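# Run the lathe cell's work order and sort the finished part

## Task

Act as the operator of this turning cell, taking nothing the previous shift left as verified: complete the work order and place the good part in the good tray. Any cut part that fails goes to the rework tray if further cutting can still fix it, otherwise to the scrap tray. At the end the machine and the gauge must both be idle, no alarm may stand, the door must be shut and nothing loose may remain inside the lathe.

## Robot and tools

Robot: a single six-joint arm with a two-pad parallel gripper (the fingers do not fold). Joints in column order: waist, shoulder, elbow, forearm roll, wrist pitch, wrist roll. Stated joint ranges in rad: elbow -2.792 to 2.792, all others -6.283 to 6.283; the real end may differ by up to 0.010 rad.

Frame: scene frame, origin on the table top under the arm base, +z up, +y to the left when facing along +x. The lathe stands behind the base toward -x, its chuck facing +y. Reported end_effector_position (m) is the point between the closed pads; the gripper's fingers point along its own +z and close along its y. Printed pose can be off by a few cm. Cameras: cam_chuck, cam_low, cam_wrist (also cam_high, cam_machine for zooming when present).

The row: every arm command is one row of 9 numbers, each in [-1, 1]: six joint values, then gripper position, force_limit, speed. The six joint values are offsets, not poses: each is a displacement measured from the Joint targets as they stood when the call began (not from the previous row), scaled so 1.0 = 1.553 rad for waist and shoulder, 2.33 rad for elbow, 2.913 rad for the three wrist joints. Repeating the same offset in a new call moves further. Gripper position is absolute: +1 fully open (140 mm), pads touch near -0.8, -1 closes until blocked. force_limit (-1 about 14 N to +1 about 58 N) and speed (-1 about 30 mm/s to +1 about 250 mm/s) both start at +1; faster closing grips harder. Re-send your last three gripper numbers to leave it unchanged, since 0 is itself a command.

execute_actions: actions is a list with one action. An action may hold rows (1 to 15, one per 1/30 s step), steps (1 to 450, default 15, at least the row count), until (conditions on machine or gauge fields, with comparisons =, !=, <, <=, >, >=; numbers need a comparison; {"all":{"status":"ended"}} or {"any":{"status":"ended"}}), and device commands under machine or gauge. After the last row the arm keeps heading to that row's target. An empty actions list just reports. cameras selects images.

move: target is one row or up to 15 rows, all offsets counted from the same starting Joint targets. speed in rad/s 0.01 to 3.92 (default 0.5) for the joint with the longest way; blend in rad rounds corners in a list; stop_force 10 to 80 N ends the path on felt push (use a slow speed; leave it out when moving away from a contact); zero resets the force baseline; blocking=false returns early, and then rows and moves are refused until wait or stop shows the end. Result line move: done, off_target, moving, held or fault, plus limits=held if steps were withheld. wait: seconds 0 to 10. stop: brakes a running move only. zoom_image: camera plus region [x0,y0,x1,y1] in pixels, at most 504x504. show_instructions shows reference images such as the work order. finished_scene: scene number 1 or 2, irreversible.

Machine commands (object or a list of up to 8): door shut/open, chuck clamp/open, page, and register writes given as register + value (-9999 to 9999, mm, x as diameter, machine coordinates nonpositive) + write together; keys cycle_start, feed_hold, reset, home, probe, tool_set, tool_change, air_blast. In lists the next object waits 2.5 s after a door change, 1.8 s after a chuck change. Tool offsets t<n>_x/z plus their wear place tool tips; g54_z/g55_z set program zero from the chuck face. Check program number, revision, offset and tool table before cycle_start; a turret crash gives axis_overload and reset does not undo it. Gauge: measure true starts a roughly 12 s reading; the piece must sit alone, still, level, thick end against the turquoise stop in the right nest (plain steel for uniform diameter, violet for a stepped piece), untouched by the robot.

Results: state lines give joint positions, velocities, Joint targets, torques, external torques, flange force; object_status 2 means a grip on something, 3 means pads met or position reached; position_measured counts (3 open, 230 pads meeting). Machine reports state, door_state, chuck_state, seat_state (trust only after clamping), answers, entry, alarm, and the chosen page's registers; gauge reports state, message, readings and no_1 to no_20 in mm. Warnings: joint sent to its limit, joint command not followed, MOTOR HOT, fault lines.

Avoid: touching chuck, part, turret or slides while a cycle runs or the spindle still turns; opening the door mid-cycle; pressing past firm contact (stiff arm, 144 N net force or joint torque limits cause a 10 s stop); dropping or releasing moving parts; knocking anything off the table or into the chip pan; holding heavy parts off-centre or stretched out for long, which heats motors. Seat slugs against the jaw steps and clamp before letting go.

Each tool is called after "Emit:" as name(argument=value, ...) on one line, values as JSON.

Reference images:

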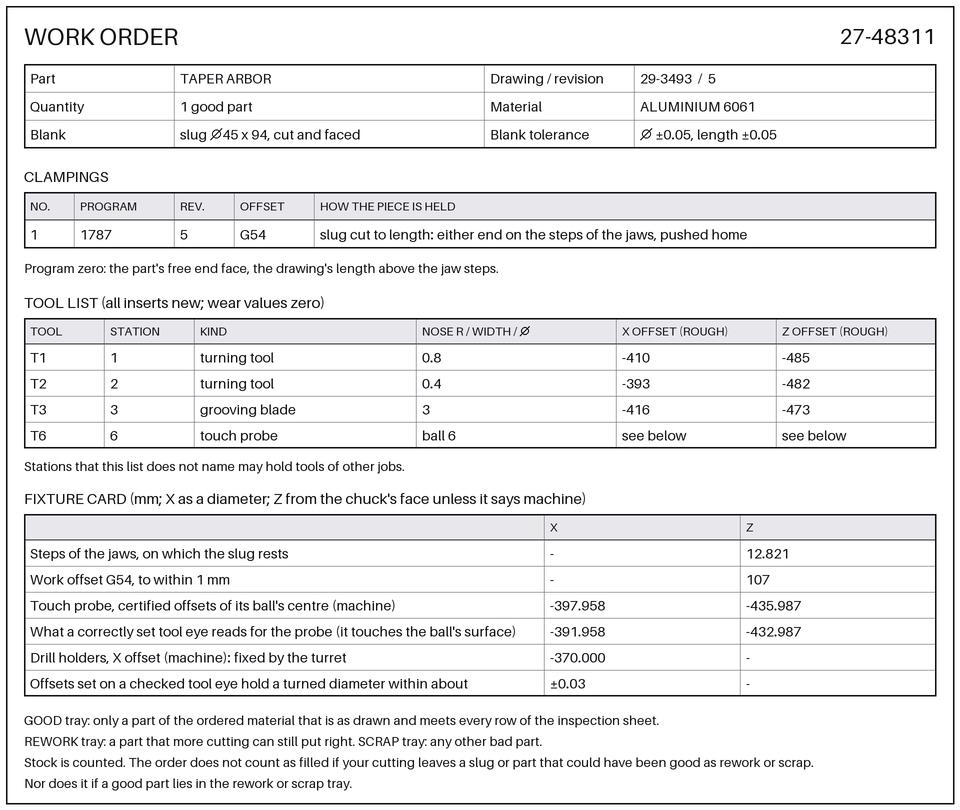

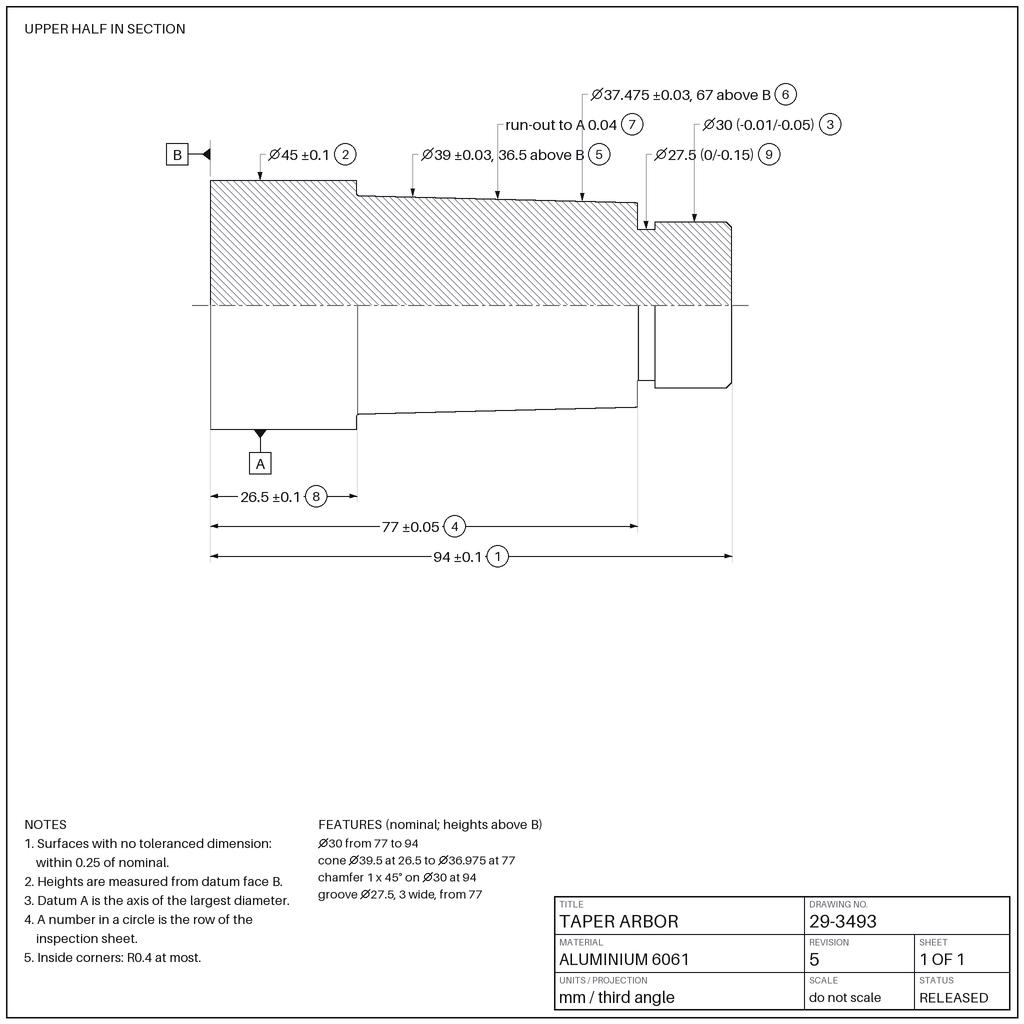

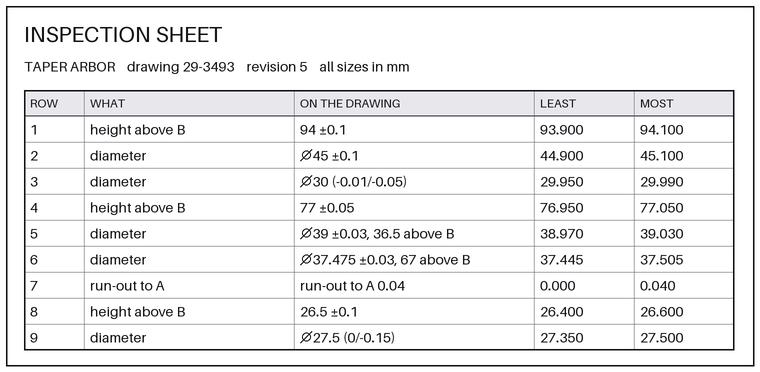

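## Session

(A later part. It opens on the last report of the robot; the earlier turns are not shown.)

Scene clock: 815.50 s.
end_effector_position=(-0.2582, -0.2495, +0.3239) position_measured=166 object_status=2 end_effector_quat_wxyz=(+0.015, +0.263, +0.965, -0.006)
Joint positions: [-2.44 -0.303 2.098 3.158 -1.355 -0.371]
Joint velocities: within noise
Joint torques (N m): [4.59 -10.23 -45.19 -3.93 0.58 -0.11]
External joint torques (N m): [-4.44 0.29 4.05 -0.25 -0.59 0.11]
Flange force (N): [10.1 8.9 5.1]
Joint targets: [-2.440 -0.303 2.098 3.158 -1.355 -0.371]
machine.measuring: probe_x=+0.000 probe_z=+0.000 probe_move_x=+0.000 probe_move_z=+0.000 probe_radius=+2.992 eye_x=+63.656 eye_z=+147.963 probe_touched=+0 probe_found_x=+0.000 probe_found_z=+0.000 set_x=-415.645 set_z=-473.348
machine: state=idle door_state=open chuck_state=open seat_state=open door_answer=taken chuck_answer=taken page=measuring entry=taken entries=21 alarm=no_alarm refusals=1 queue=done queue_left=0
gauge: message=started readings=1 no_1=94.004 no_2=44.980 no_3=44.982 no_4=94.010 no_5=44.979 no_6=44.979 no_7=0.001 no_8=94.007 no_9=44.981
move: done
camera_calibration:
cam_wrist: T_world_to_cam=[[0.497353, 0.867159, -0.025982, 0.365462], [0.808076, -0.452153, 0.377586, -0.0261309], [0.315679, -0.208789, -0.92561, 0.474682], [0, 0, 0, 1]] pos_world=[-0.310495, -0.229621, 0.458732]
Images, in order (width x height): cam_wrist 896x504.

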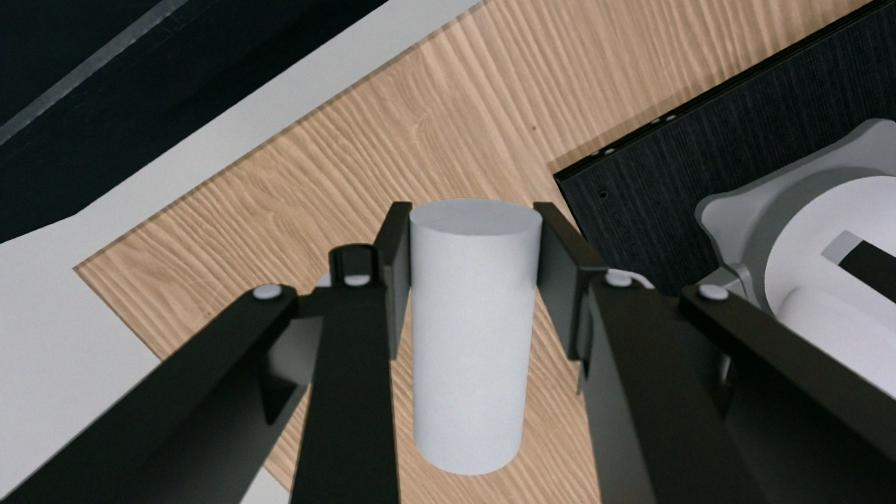

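Emit:
move(target=[0,-0.0483,0.1605,-0.7415,0.1795,0.9214,-0.97,1,-1], speed=0.6, cameras=["cam_wrist","cam_chuck"])

Scene clock: 830.00 s.
end_effector_position=(-0.5158, -0.1798, +0.4859) position_measured=166 object_status=2 end_effector_quat_wxyz=(+0.500, -0.500, -0.500, +0.500)
Joint positions: [-2.44 -0.378 2.472 0.998 -0.832 2.312]
Joint velocities: within noise
Joint torques (N m): [4.42 -3.21 -45.69 -0.25 -2.3 0]
External joint torques (N m): [-4.33 1.2 5.18 0.67 0.43 -0.05]
Flange force (N): [15.3 6.9 6.6]
Joint targets: [-2.440 -0.378 2.472 0.998 -0.832 2.312]
machine.measuring: probe_x=+0.000 probe_z=+0.000 probe_move_x=+0.000 probe_move_z=+0.000 probe_radius=+2.992 eye_x=+63.656 eye_z=+147.963 probe_touched=+0 probe_found_x=+0.000 probe_found_z=+0.000 set_x=-415.645 set_z=-473.348
machine: state=idle door_state=open chuck_state=open seat_state=open door_answer=taken chuck_answer=taken page=measuring entry=taken entries=21 alarm=no_alarm refusals=1 queue=done queue_left=0
gauge: message=started readings=1 no_1=94.004 no_2=44.980 no_3=44.982 no_4=94.010 no_5=44.979 no_6=44.979 no_7=0.001 no_8=94.007 no_9=44.981
move: done
camera_calibration:
cam_wrist: T_world_to_cam=[[-0.0217205, 0.0129898, -0.99968, 0.489183], [0.346838, -0.937718, -0.0197206, 0.0201783], [-0.937674, -0.347155, 0.0158623, -0.408345], [0, 0, 0, 1]] pos_world=[-0.379267, -0.129192, 0.495902]
Images, in order (width x height): cam_chuck 896x504, cam_wrist 896x504.

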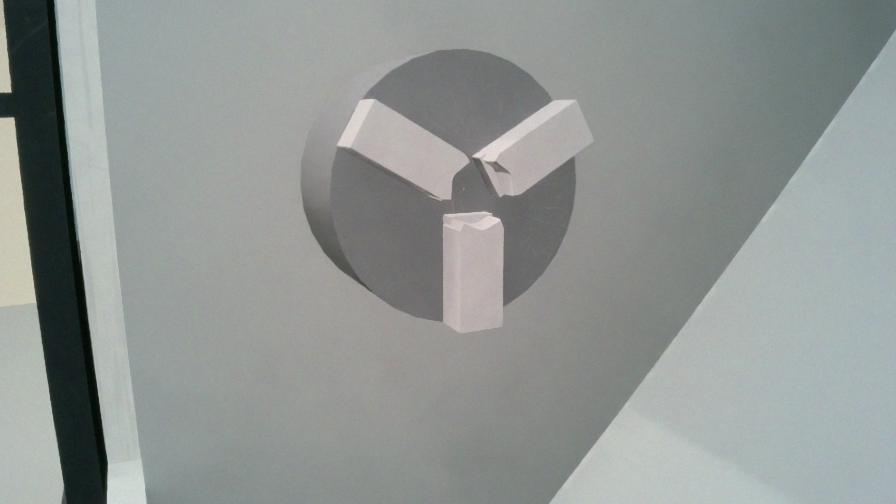

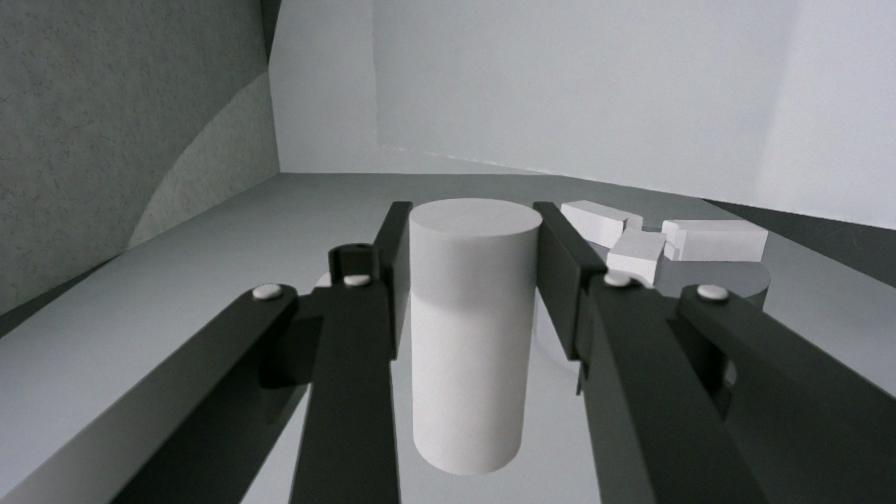

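Emit:
move(target=[-0.2751,0.1252,0.0092,-0.2229,0.0181,0.1926,-0.97,1,-1], speed=0.4, cameras=["cam_wrist","cam_chuck"])

Scene clock: 878.70 s.
end_effector_position=(-0.6193, -0.1009, +0.4193) position_measured=166 object_status=2 end_effector_quat_wxyz=(+0.500, -0.500, -0.500, +0.500)
Joint positions: [-2.868 -0.184 2.493 0.349 -0.779 2.873]
Joint velocities: within noise
Joint torques (N m): [4.8 -17.42 -39.64 2.15 -3.51 -0.03]
External joint torques (N m): [-4.25 1.19 5.16 0.24 0.84 -0.02]
Flange force (N): [15.2 5.5 -2.0]
Joint targets: [-2.868 -0.184 2.493 0.349 -0.779 2.873]
machine.measuring: probe_x=+0.000 probe_z=+0.000 probe_move_x=+0.000 probe_move_z=+0.000 probe_radius=+2.992 eye_x=+63.656 eye_z=+147.963 probe_touched=+0 probe_found_x=+0.000 probe_found_z=+0.000 set_x=-415.645 set_z=-473.348
machine: state=idle door_state=open chuck_state=open seat_state=open door_answer=taken chuck_answer=taken page=measuring entry=taken entries=21 alarm=no_alarm refusals=1 queue=done queue_left=0
gauge: message=started readings=1 no_1=94.004 no_2=44.980 no_3=44.982 no_4=94.010 no_5=44.979 no_6=44.979 no_7=0.001 no_8=94.007 no_9=44.981
move: done
camera_calibration:
cam_wrist: T_world_to_cam=[[-0.0200938, 0.0122991, -0.999722, 0.420304], [0.347345, -0.937555, -0.0185157, 0.128619], [-0.937522, -0.347621, 0.014567, -0.476403], [0, 0, 0, 1]] pos_world=[-0.482868, -0.0501894, 0.429508]
Images, in order (width x height): cam_chuck 896x504, cam_wrist 896x504.

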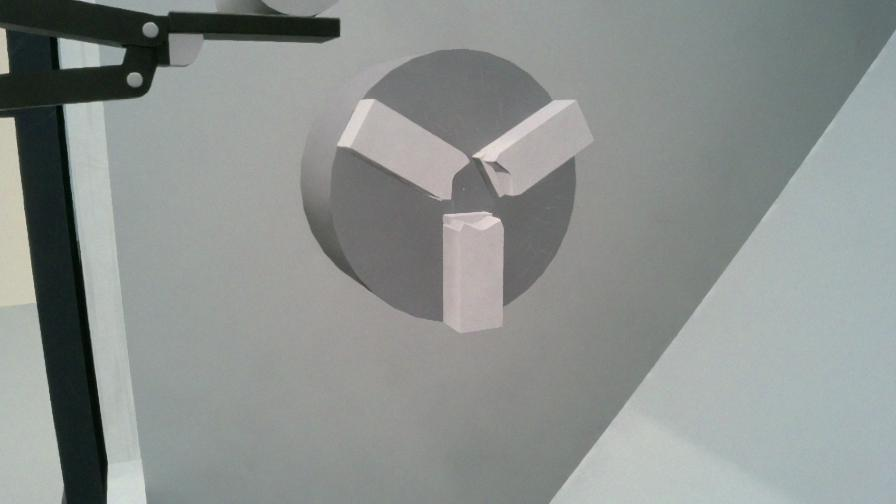

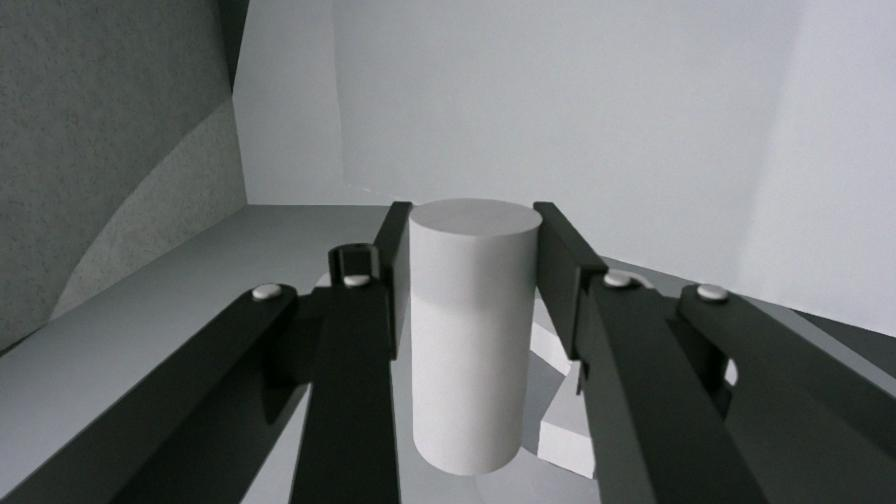

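Emit:
move(target=[-0.0266,0.3277,-0.1074,-0.0384,-0.0827,0.0438,-0.97,1,-1], speed=0.3, cameras=["cam_wrist","cam_chuck"])

Scene clock: 890.07 s.
end_effector_position=(-0.8195, -0.1308, +0.3026) position_measured=166 object_status=2 end_effector_quat_wxyz=(+0.500, -0.500, -0.500, +0.500)
Joint positions: [-2.909 0.325 2.243 0.237 -1.02 3.001]
Joint velocities: within noise
Joint torques (N m): [5.54 -60.64 -30.44 1.7 -3.6 -0.04]
External joint torques (N m): [-4.58 0.63 4.16 0.19 0.85 -0.01]
Flange force (N): [10.4 1.2 -4.4]
Joint targets: [-2.909 0.325 2.243 0.237 -1.020 3.001]
machine.measuring: probe_x=+0.000 probe_z=+0.000 probe_move_x=+0.000 probe_move_z=+0.000 probe_radius=+2.992 eye_x=+63.656 eye_z=+147.963 probe_touched=+0 probe_found_x=+0.000 probe_found_z=+0.000 set_x=-415.645 set_z=-473.348
machine: state=idle door_state=open chuck_state=open seat_state=open door_answer=taken chuck_answer=taken page=measuring entry=taken entries=21 alarm=no_alarm refusals=1 queue=done queue_left=0
gauge: message=started readings=1 no_1=94.004 no_2=44.980 no_3=44.982 no_4=94.010 no_5=44.979 no_6=44.979 no_7=0.001 no_8=94.007 no_9=44.981
move: done
camera_calibration:
cam_wrist: T_world_to_cam=[[-0.0206028, 0.0125436, -0.999709, 0.299547], [0.347038, -0.93766, -0.0189171, 0.167868], [-0.937625, -0.347327, 0.0149654, -0.672959], [0, 0, 0, 1]] pos_world=[-0.683068, -0.0800906, 0.312706]
Images, in order (width x height): cam_chuck 896x504, cam_wrist 896x504.

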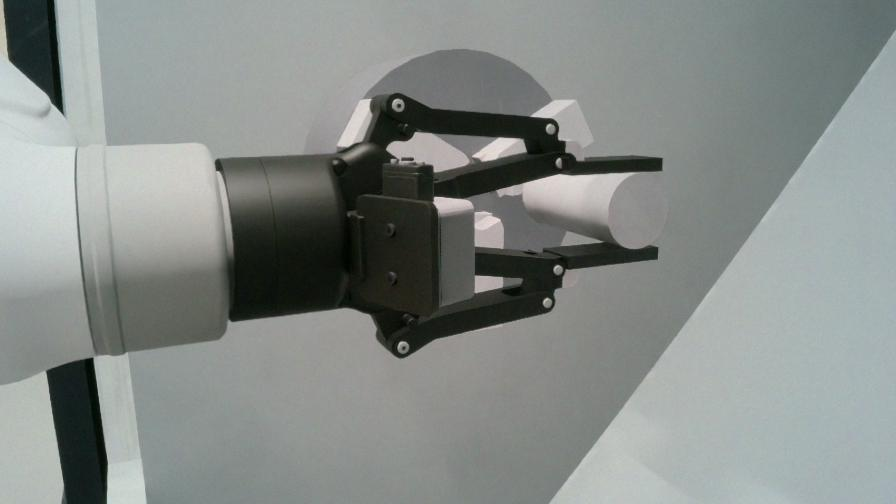

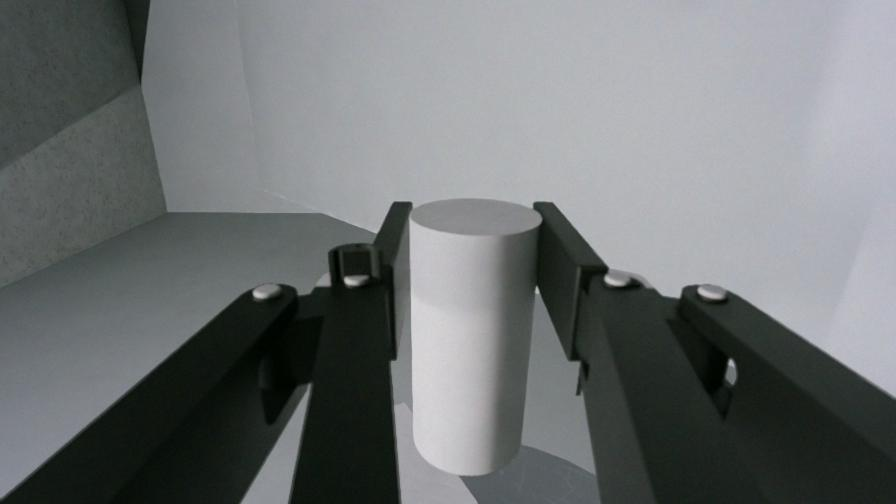

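Emit:
move(target=[0.1509,-0.2569,0.0008,0.1523,0.0985,-0.1435,-0.97,1,-1], speed=0.3, cameras=["cam_wrist","cam_chuck"])

Scene clock: 930.93 s.
end_effector_position=(-0.6993, -0.2014, +0.4892) position_measured=166 object_status=2 end_effector_quat_wxyz=(+0.499, -0.500, -0.500, +0.500)
Joint positions: [-2.675 -0.074 2.245 0.681 -0.733 2.583]
Joint velocities: within noise
Joint torques (N m): [5.07 -32.31 -43.82 1.2 -3.01 -0.04]
External joint torques (N m): [-4.62 1.02 5.07 0.52 0.65 -0.01]
Flange force (N): [12.4 5.0 -1.1]
Joint targets: [-2.675 -0.074 2.245 0.681 -0.733 2.583]
machine.measuring: probe_x=+0.000 probe_z=+0.000 probe_move_x=+0.000 probe_move_z=+0.000 probe_radius=+2.992 eye_x=+63.656 eye_z=+147.963 probe_touched=+0 probe_found_x=+0.000 probe_found_z=+0.000 set_x=-415.645 set_z=-473.348
machine: state=idle door_state=open chuck_state=open seat_state=open door_answer=taken chuck_answer=taken page=measuring entry=taken entries=21 alarm=no_alarm refusals=1 queue=done queue_left=0
gauge: message=started readings=1 no_1=94.004 no_2=44.980 no_3=44.982 no_4=94.010 no_5=44.979 no_6=44.979 no_7=0.001 no_8=94.007 no_9=44.981
move: done
camera_calibration:
cam_wrist: T_world_to_cam=[[-0.0202921, 0.0122135, -0.999719, 0.489685], [0.348142, -0.937259, -0.0185169, 0.0640657], [-0.937222, -0.34842, 0.0147669, -0.587372], [0, 0, 0, 1]] pos_world=[-0.562865, -0.150587, 0.499408]
Images, in order (width x height): cam_chuck 896x504, cam_wrist 896x504.

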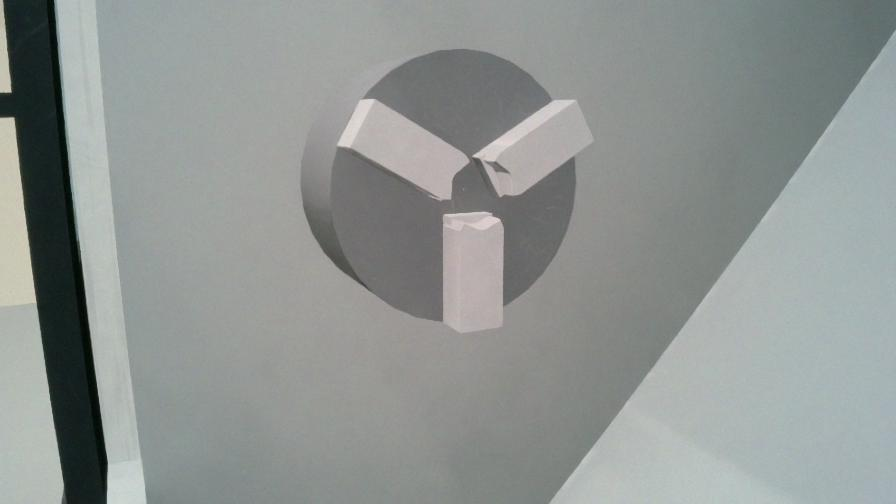

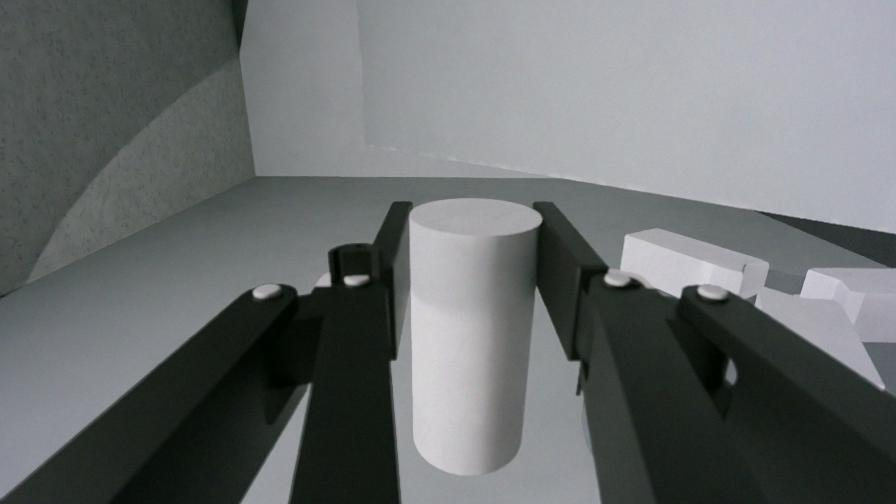

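Emit:
zoom_image(camera="cam_wrist", region=[600, 200, 896, 420])

Emit:
zoom_image(camera="cam_chuck", region=[320, 80, 620, 340])

Scaled by 1.703 from the camera's 896x504 image, which has a finer 1280x720 frame.

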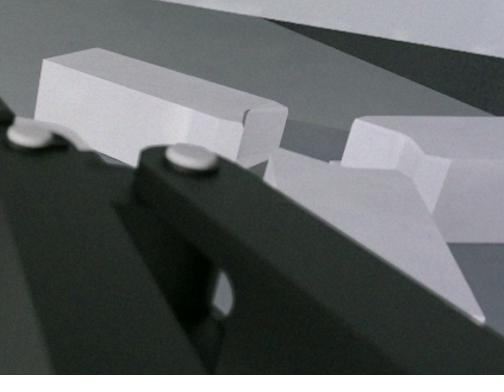

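Scaled by 1.680 from the camera's 896x504 image, which has a finer 1280x720 frame.

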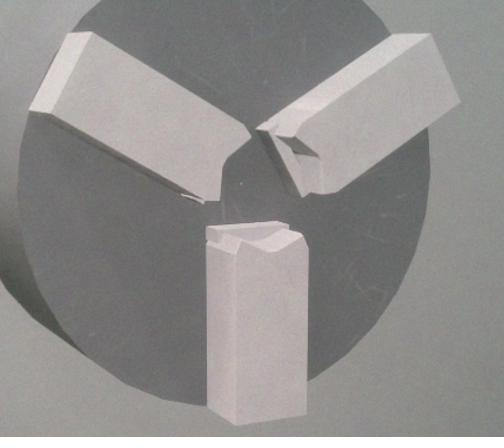

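Emit:
move(target=[0.1612,-0.1587,0.0801,0.1091,-0.0405,-0.0891,-0.97,1,-1], speed=0.4, cameras=["cam_wrist"])

Emit:
zoom_image(camera="cam_wrist", region=[540, 140, 790, 320])

Scene clock: 990.87 s.
end_effector_position=(-0.5351, -0.2016, +0.4895) position_measured=166 object_status=2 end_effector_quat_wxyz=(+0.500, -0.499, -0.501, +0.500)
Joint positions: [-2.424 -0.321 2.432 0.998 -0.851 2.323]
Joint velocities: within noise
Joint torques (N m): [4.8 -8.68 -45.45 -0.28 -2.28 0.01]
External joint torques (N m): [-4.8 1.43 5.21 0.68 0.38 -0.05]
Flange force (N): [15.0 7.0 6.8]
Joint targets: [-2.424 -0.321 2.432 0.998 -0.851 2.323]
machine.measuring: probe_x=+0.000 probe_z=+0.000 probe_move_x=+0.000 probe_move_z=+0.000 probe_radius=+2.992 eye_x=+63.656 eye_z=+147.963 probe_touched=+0 probe_found_x=+0.000 probe_found_z=+0.000 set_x=-415.645 set_z=-473.348
machine: state=idle door_state=open chuck_state=open seat_state=open door_answer=taken chuck_answer=taken page=measuring entry=taken entries=21 alarm=no_alarm refusals=1 queue=done queue_left=0
gauge: message=started readings=1 no_1=94.004 no_2=44.980 no_3=44.982 no_4=94.010 no_5=44.979 no_6=44.979 no_7=0.001 no_8=94.007 no_9=44.981
move: done
camera_calibration:
cam_wrist: T_world_to_cam=[[-0.0211061, 0.0126473, -0.999697, 0.492945], [0.348838, -0.936986, -0.0192187, 0.00747996], [-0.936945, -0.349138, 0.0153642, -0.433811], [0, 0, 0, 1]] pos_world=[-0.398662, -0.150686, 0.499604]
Images, in order (width x height): cam_wrist 896x504.

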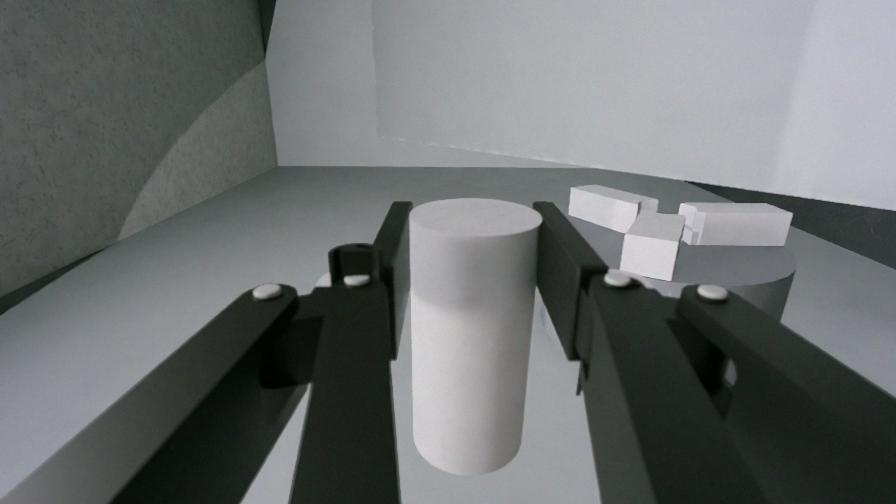

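Scaled by 2.016 from the camera's 896x504 image, which has a finer 1280x720 frame.

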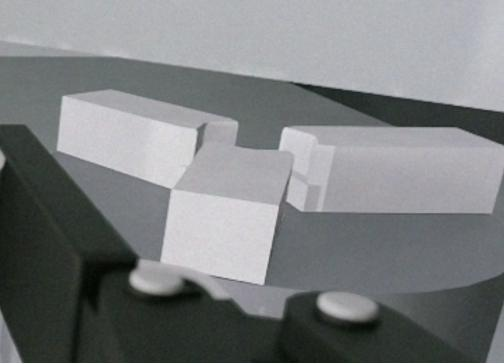

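Emit:
move(target=[[-0.2853,0.0882,0.0264,-0.2229,0.0247,0.1888,-0.97,1,-1],[-0.2761,0.3980,-0.0600,-0.2405,-0.0676,0.2236,-0.97,1,-1]], speed=0.3, cameras=["cam_wrist","cam_chuck"])

Emit:
zoom_image(camera="cam_chuck", region=[320, 40, 720, 340])

Scene clock: 1046.27 s.
end_effector_position=(-0.7859, -0.1511, +0.3018) position_measured=166 object_status=2 end_effector_quat_wxyz=(+0.500, -0.500, -0.500, +0.500)
Joint positions: [-2.853 0.298 2.292 0.298 -1.048 2.975]
Joint velocities: within noise
Joint torques (N m): [5.5 -57.02 -29.86 1.47 -3.63 -0.06]
External joint torques (N m): [-4.72 0.38 4.12 0.26 0.88 0.01]
Flange force (N): [11.4 0.6 -3.7]
Joint targets: [-2.853 0.298 2.292 0.298 -1.048 2.975]
machine.measuring: probe_x=+0.000 probe_z=+0.000 probe_move_x=+0.000 probe_move_z=+0.000 probe_radius=+2.992 eye_x=+63.656 eye_z=+147.963 probe_touched=+0 probe_found_x=+0.000 probe_found_z=+0.000 set_x=-415.645 set_z=-473.348
machine: state=idle door_state=open chuck_state=open seat_state=open door_answer=taken chuck_answer=taken page=measuring entry=taken entries=21 alarm=no_alarm refusals=1 queue=done queue_left=0
gauge: message=started readings=1 no_1=94.004 no_2=44.980 no_3=44.982 no_4=94.010 no_5=44.979 no_6=44.979 no_7=0.001 no_8=94.007 no_9=44.981
move: done
camera_calibration:
cam_wrist: T_world_to_cam=[[-0.0200845, 0.0119831, -0.999726, 0.300082], [0.347346, -0.93756, -0.0182161, 0.137153], [-0.937522, -0.347617, 0.0146681, -0.648364], [0, 0, 0, 1]] pos_world=[-0.649468, -0.100389, 0.312009]
Images, in order (width x height): cam_chuck 896x504, cam_wrist 896x504.

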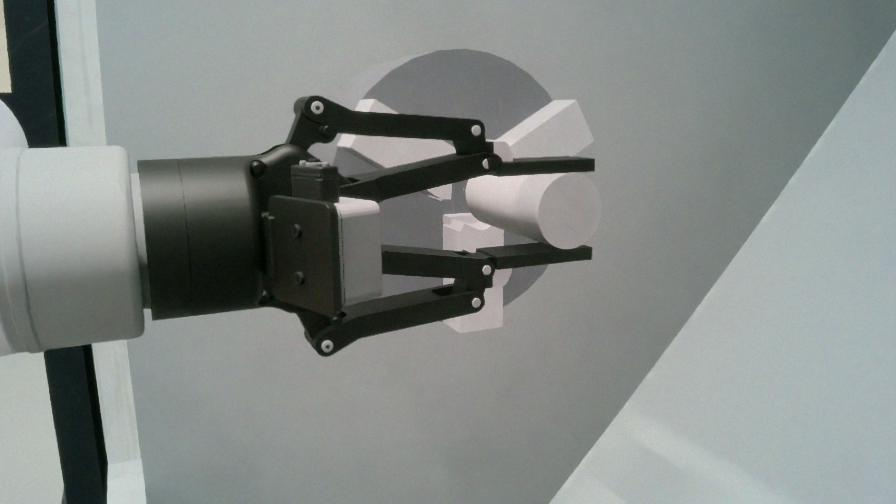

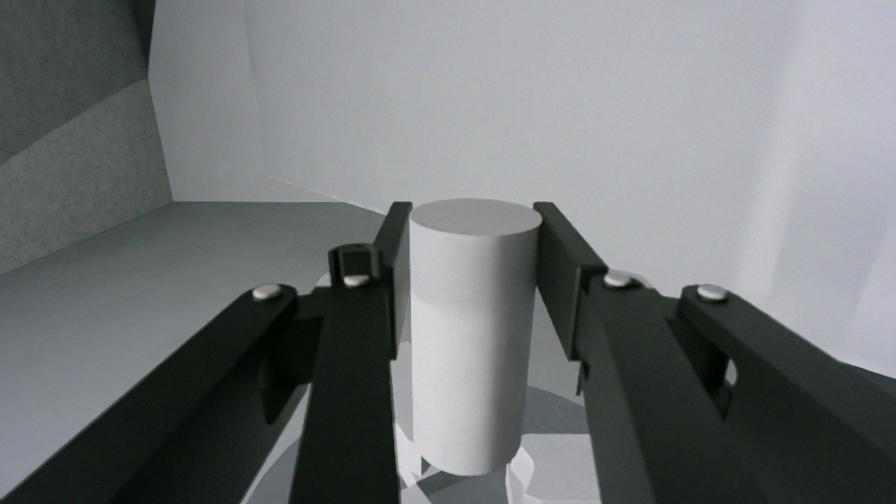

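Scaled by 1.260 from the camera's 896x504 image, which has a finer 1280x720 frame.

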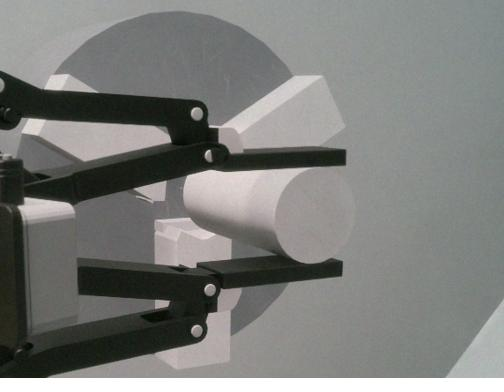

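Emit:
zoom_image(camera="cam_chuck", region=[420, 120, 620, 280])

Emit:
zoom_image(camera="cam_wrist", region=[360, 320, 640, 504])

Scaled by 2.520 from the camera's 896x504 image, which has a finer 1280x720 frame.

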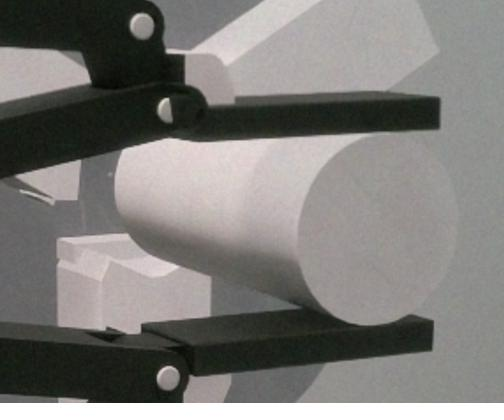

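Scaled by 1.800 from the camera's 896x504 image, which has a finer 1280x720 frame.

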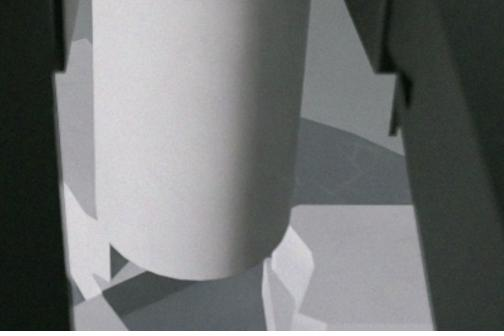

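Emit:
move(target=[0.0161,0.0033,-0.0034,0.0099,-0.0006,-0.0053,-0.97,1,-1], speed=0.03, stop_force=15, cameras=["cam_wrist","cam_chuck"])

Emit:
zoom_image(camera="cam_chuck", region=[420, 120, 620, 280])

Emit:
zoom_image(camera="cam_wrist", region=[360, 320, 640, 504])

Scene clock: 1130.80 s.
end_effector_position=(-0.7861, -0.1635, +0.3020) position_measured=166 object_status=2 end_effector_quat_wxyz=(+0.500, -0.500, -0.500, +0.500)
Joint positions: [-2.828 0.303 2.284 0.327 -1.05 2.959]
Joint velocities: within noise
Joint torques (N m): [5.41 -57.83 -30 1.44 -3.6 -0.04]
External joint torques (N m): [-4.13 0.44 4.25 0.19 0.88 -0.01]
Flange force (N): [10.4 0.8 -3.9]
Joint targets: [-2.828 0.303 2.284 0.327 -1.050 2.959]
machine.measuring: probe_x=+0.000 probe_z=+0.000 probe_move_x=+0.000 probe_move_z=+0.000 probe_radius=+2.992 eye_x=+63.656 eye_z=+147.963 probe_touched=+0 probe_found_x=+0.000 probe_found_z=+0.000 set_x=-415.645 set_z=-473.348
machine: state=idle door_state=open chuck_state=open seat_state=open door_answer=taken chuck_answer=taken page=measuring entry=taken entries=21 alarm=no_alarm refusals=1 queue=done queue_left=0
gauge: message=started readings=1 no_1=94.004 no_2=44.980 no_3=44.982 no_4=94.010 no_5=44.979 no_6=44.979 no_7=0.001 no_8=94.007 no_9=44.981
move: done
camera_calibration:
cam_wrist: T_world_to_cam=[[-0.0204348, 0.0120677, -0.999718, 0.300105], [0.347339, -0.937559, -0.0184172, 0.125657], [-0.937517, -0.347617, 0.0149673, -0.652953], [0, 0, 0, 1]] pos_world=[-0.649668, -0.112789, 0.312108]
Images, in order (width x height): cam_chuck 896x504, cam_wrist 896x504.

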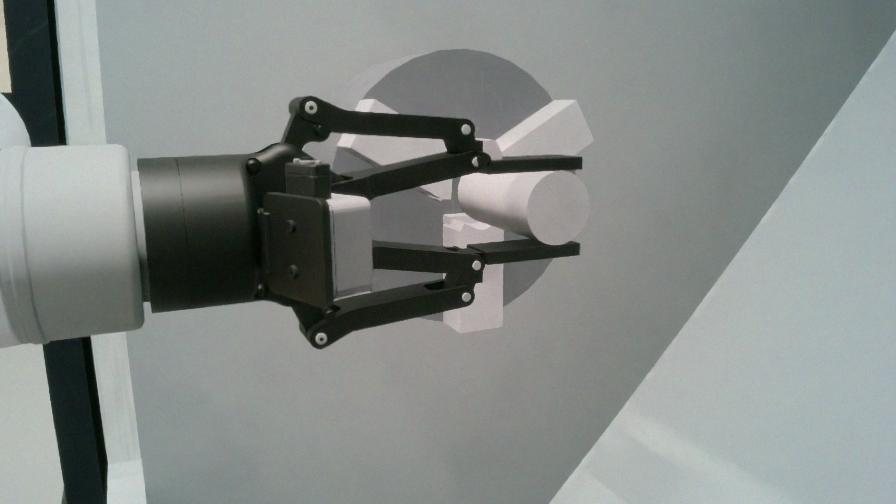

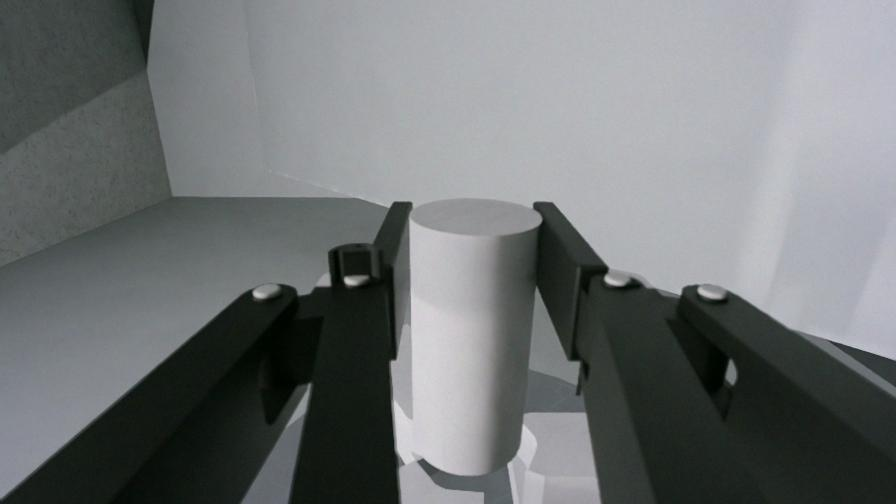

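Scaled by 2.520 from the camera's 896x504 image, which has a finer 1280x720 frame.

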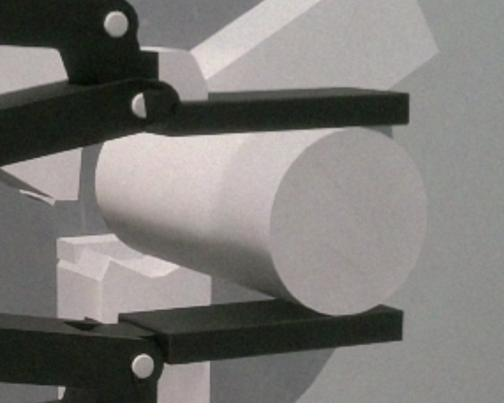

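Scaled by 1.800 from the camera's 896x504 image, which has a finer 1280x720 frame.

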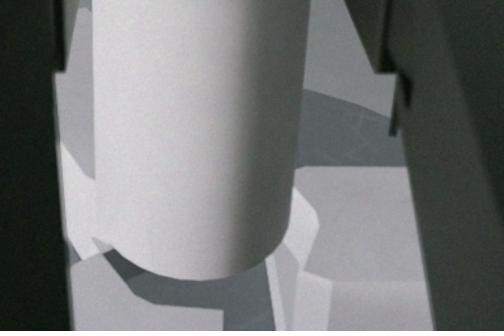

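Emit:
move(target=[0,0.00292,0.00048,-0.00036,-0.00184,0.00072,-0.97,1,-1], speed=0.03, cameras=["cam_wrist","cam_chuck"])

Emit:
zoom_image(camera="cam_chuck", region=[420, 120, 620, 280])

Emit:
zoom_image(camera="cam_wrist", region=[360, 320, 640, 504])

Scene clock: 1170.57 s.
end_effector_position=(-0.7861, -0.1636, +0.2995) position_measured=166 object_status=2 end_effector_quat_wxyz=(+0.500, -0.500, -0.500, +0.500)
Joint positions: [-2.828 0.307 2.285 0.326 -1.055 2.961]
Joint velocities: within noise
Joint torques (N m): [5.45 -58.04 -29.71 1.36 -3.63 -0.05]
External joint torques (N m): [-4.66 0.49 4 0.3 0.89 0]
Flange force (N): [11.1 0.7 -3.2]
Joint targets: [-2.828 0.307 2.285 0.326 -1.055 2.961]
machine.measuring: probe_x=+0.000 probe_z=+0.000 probe_move_x=+0.000 probe_move_z=+0.000 probe_radius=+2.992 eye_x=+63.656 eye_z=+147.963 probe_touched=+0 probe_found_x=+0.000 probe_found_z=+0.000 set_x=-415.645 set_z=-473.348
machine: state=idle door_state=open chuck_state=open seat_state=open door_answer=taken chuck_answer=taken page=measuring entry=taken entries=21 alarm=no_alarm refusals=1 queue=done queue_left=0
gauge: message=started readings=1 no_1=94.004 no_2=44.980 no_3=44.982 no_4=94.010 no_5=44.979 no_6=44.979 no_7=0.001 no_8=94.007 no_9=44.981
move: done
camera_calibration:
cam_wrist: T_world_to_cam=[[-0.0204368, 0.0120658, -0.999718, 0.297608], [0.347459, -0.937514, -0.018418, 0.125566], [-0.937472, -0.347738, 0.0149674, -0.652841], [0, 0, 0, 1]] pos_world=[-0.649567, -0.112889, 0.309608]
Images, in order (width x height): cam_chuck 896x504, cam_wrist 896x504.

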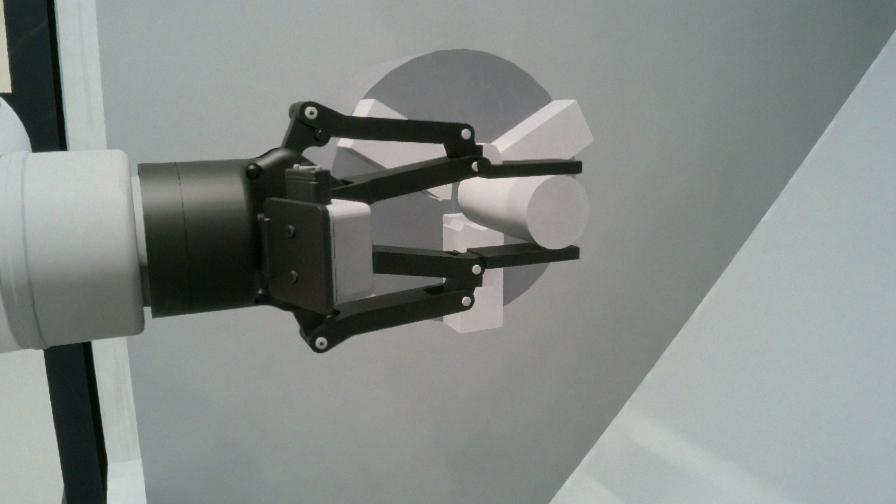

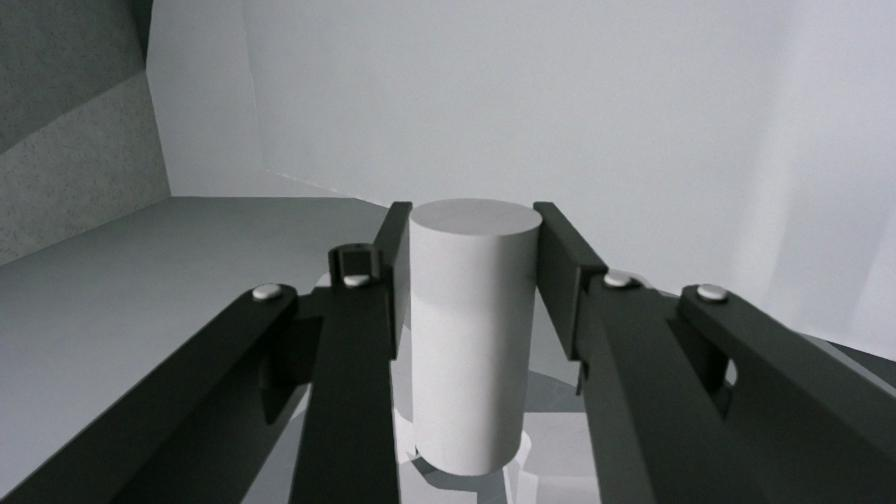

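Scaled by 2.520 from the camera's 896x504 image, which has a finer 1280x720 frame.

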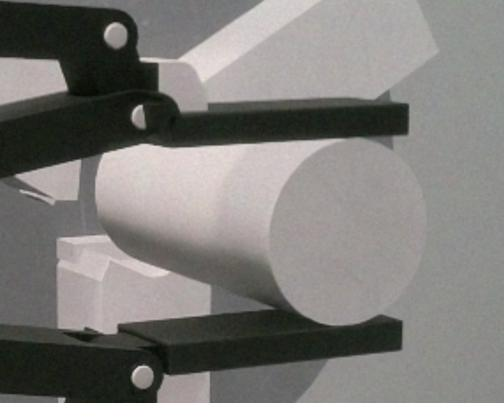

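Scaled by 1.800 from the camera's 896x504 image, which has a finer 1280x720 frame.

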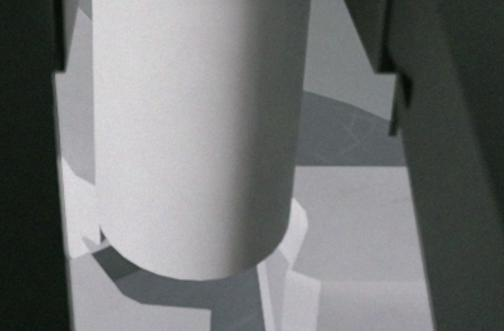

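Emit:
move(target=[0.00062,-0.00104,0.00112,0.00031,-0.00038,-0.00007,-0.97,1,-1], speed=0.03, cameras=[])

Emit:
move(target=[[0.0161,0.0033,-0.0034,0.0099,-0.0006,-0.0053,-0.97,1,-1],[0.04743,0.01075,-0.01109,0.0292,-0.00191,-0.01574,-0.97,1,-1]], speed=0.02, stop_force=12, cameras=["cam_wrist","cam_chuck"])

Emit:
zoom_image(camera="cam_chuck", region=[420, 120, 620, 280])

Emit:
zoom_image(camera="cam_wrist", region=[360, 320, 640, 504])

Scene clock: 1203.93 s.
end_effector_position=(-0.7845, -0.1636, +0.2995) position_measured=166 object_status=2 end_effector_quat_wxyz=(+0.500, -0.500, -0.500, +0.500)
Joint positions: [-2.827 0.306 2.288 0.327 -1.056 2.961]
Joint velocities: within noise
Joint torques (N m): [5.49 -57.95 -29.81 1.4 -3.61 0]
External joint torques (N m): [-4.45 0.56 4.28 0.23 0.88 -0.05]
Flange force (N): [10.9 1.0 -3.7]
Joint targets: [-2.827 0.306 2.288 0.327 -1.056 2.961]
machine.measuring: probe_x=+0.000 probe_z=+0.000 probe_move_x=+0.000 probe_move_z=+0.000 probe_radius=+2.992 eye_x=+63.656 eye_z=+147.963 probe_touched=+0 probe_found_x=+0.000 probe_found_z=+0.000 set_x=-415.645 set_z=-473.348
machine: state=idle door_state=open chuck_state=open seat_state=open door_answer=taken chuck_answer=taken page=measuring entry=taken entries=21 alarm=no_alarm refusals=1 queue=done queue_left=0
gauge: message=started readings=1 no_1=94.004 no_2=44.980 no_3=44.982 no_4=94.010 no_5=44.979 no_6=44.979 no_7=0.001 no_8=94.007 no_9=44.981
move: done
No camera images: "cameras" was empty.

Scene clock: 1207.33 s.
end_effector_position=(-0.7846, -0.1867, +0.2996) position_measured=166 object_status=2 end_effector_quat_wxyz=(+0.500, -0.500, -0.500, +0.500)
Joint positions: [-2.781 0.316 2.272 0.38 -1.06 2.932]
Joint velocities: within noise
Joint torques (N m): [19.21 -58.21 -31.06 -3.46 -2.18 0.01]
External joint torques (N m): [-18.35 -0.39 5.14 5.02 -0.54 -0.06]
Flange force (N): [28.1 0.6 -0.4]
Joint targets: [-2.781 0.316 2.272 0.380 -1.060 2.932]
machine.measuring: probe_x=+0.000 probe_z=+0.000 probe_move_x=+0.000 probe_move_z=+0.000 probe_radius=+2.992 eye_x=+63.656 eye_z=+147.963 probe_touched=+0 probe_found_x=+0.000 probe_found_z=+0.000 set_x=-415.645 set_z=-473.348
machine: state=idle door_state=open chuck_state=open seat_state=open door_answer=taken chuck_answer=taken page=measuring entry=taken entries=21 alarm=no_alarm refusals=1 queue=done queue_left=0
gauge: message=started readings=1 no_1=94.004 no_2=44.980 no_3=44.982 no_4=94.010 no_5=44.979 no_6=44.979 no_7=0.001 no_8=94.007 no_9=44.981
move: contact; path passed 1 of 2 targets; the forearm roll is farthest, 0.032 rad from its target
camera_calibration:
cam_wrist: T_world_to_cam=[[-0.0207192, 0.012292, -0.99971, 0.297862], [0.346828, -0.937742, -0.0187182, 0.102947], [-0.9377, -0.347115, 0.015166, -0.65963], [0, 0, 0, 1]] pos_world=[-0.648069, -0.136091, 0.309706]
Images, in order (width x height): cam_chuck 896x504, cam_wrist 896x504.

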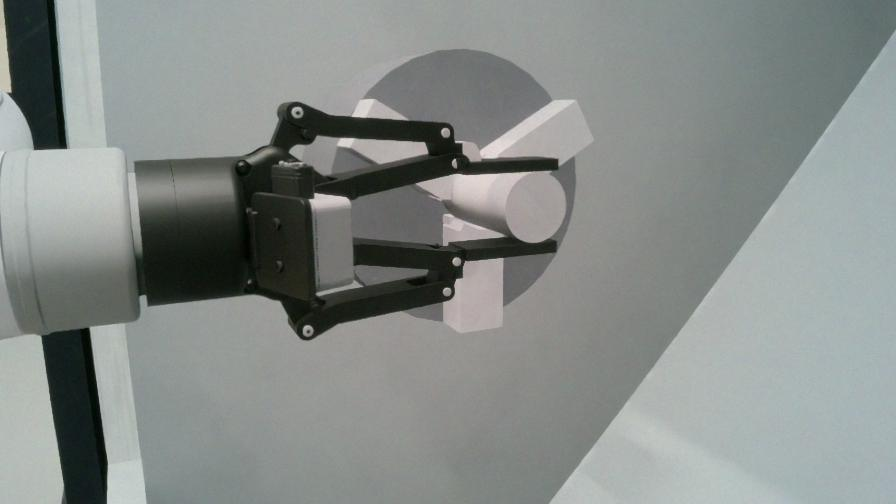

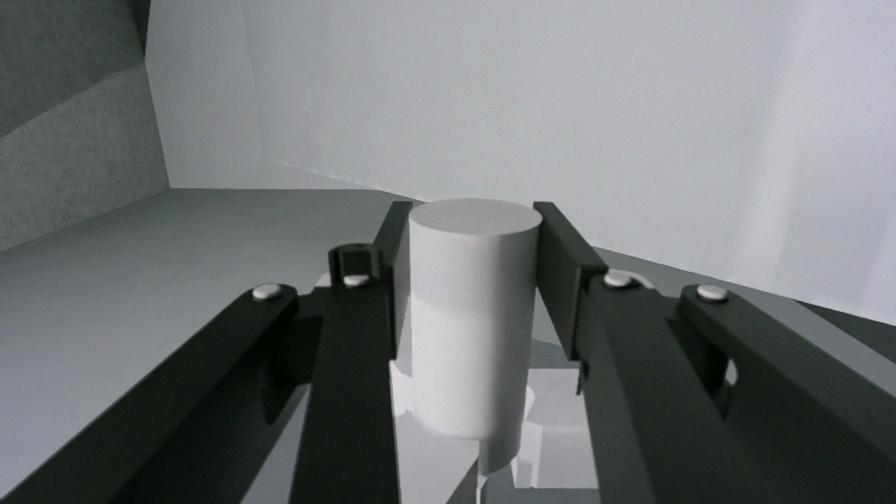

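Scaled by 2.520 from the camera's 896x504 image, which has a finer 1280x720 frame.

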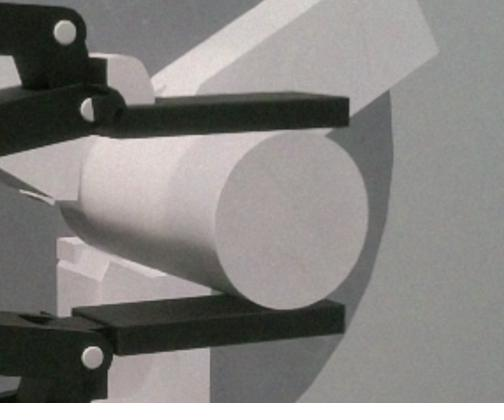

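Scaled by 1.800 from the camera's 896x504 image, which has a finer 1280x720 frame.

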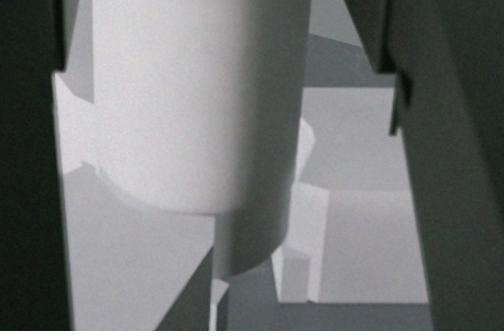

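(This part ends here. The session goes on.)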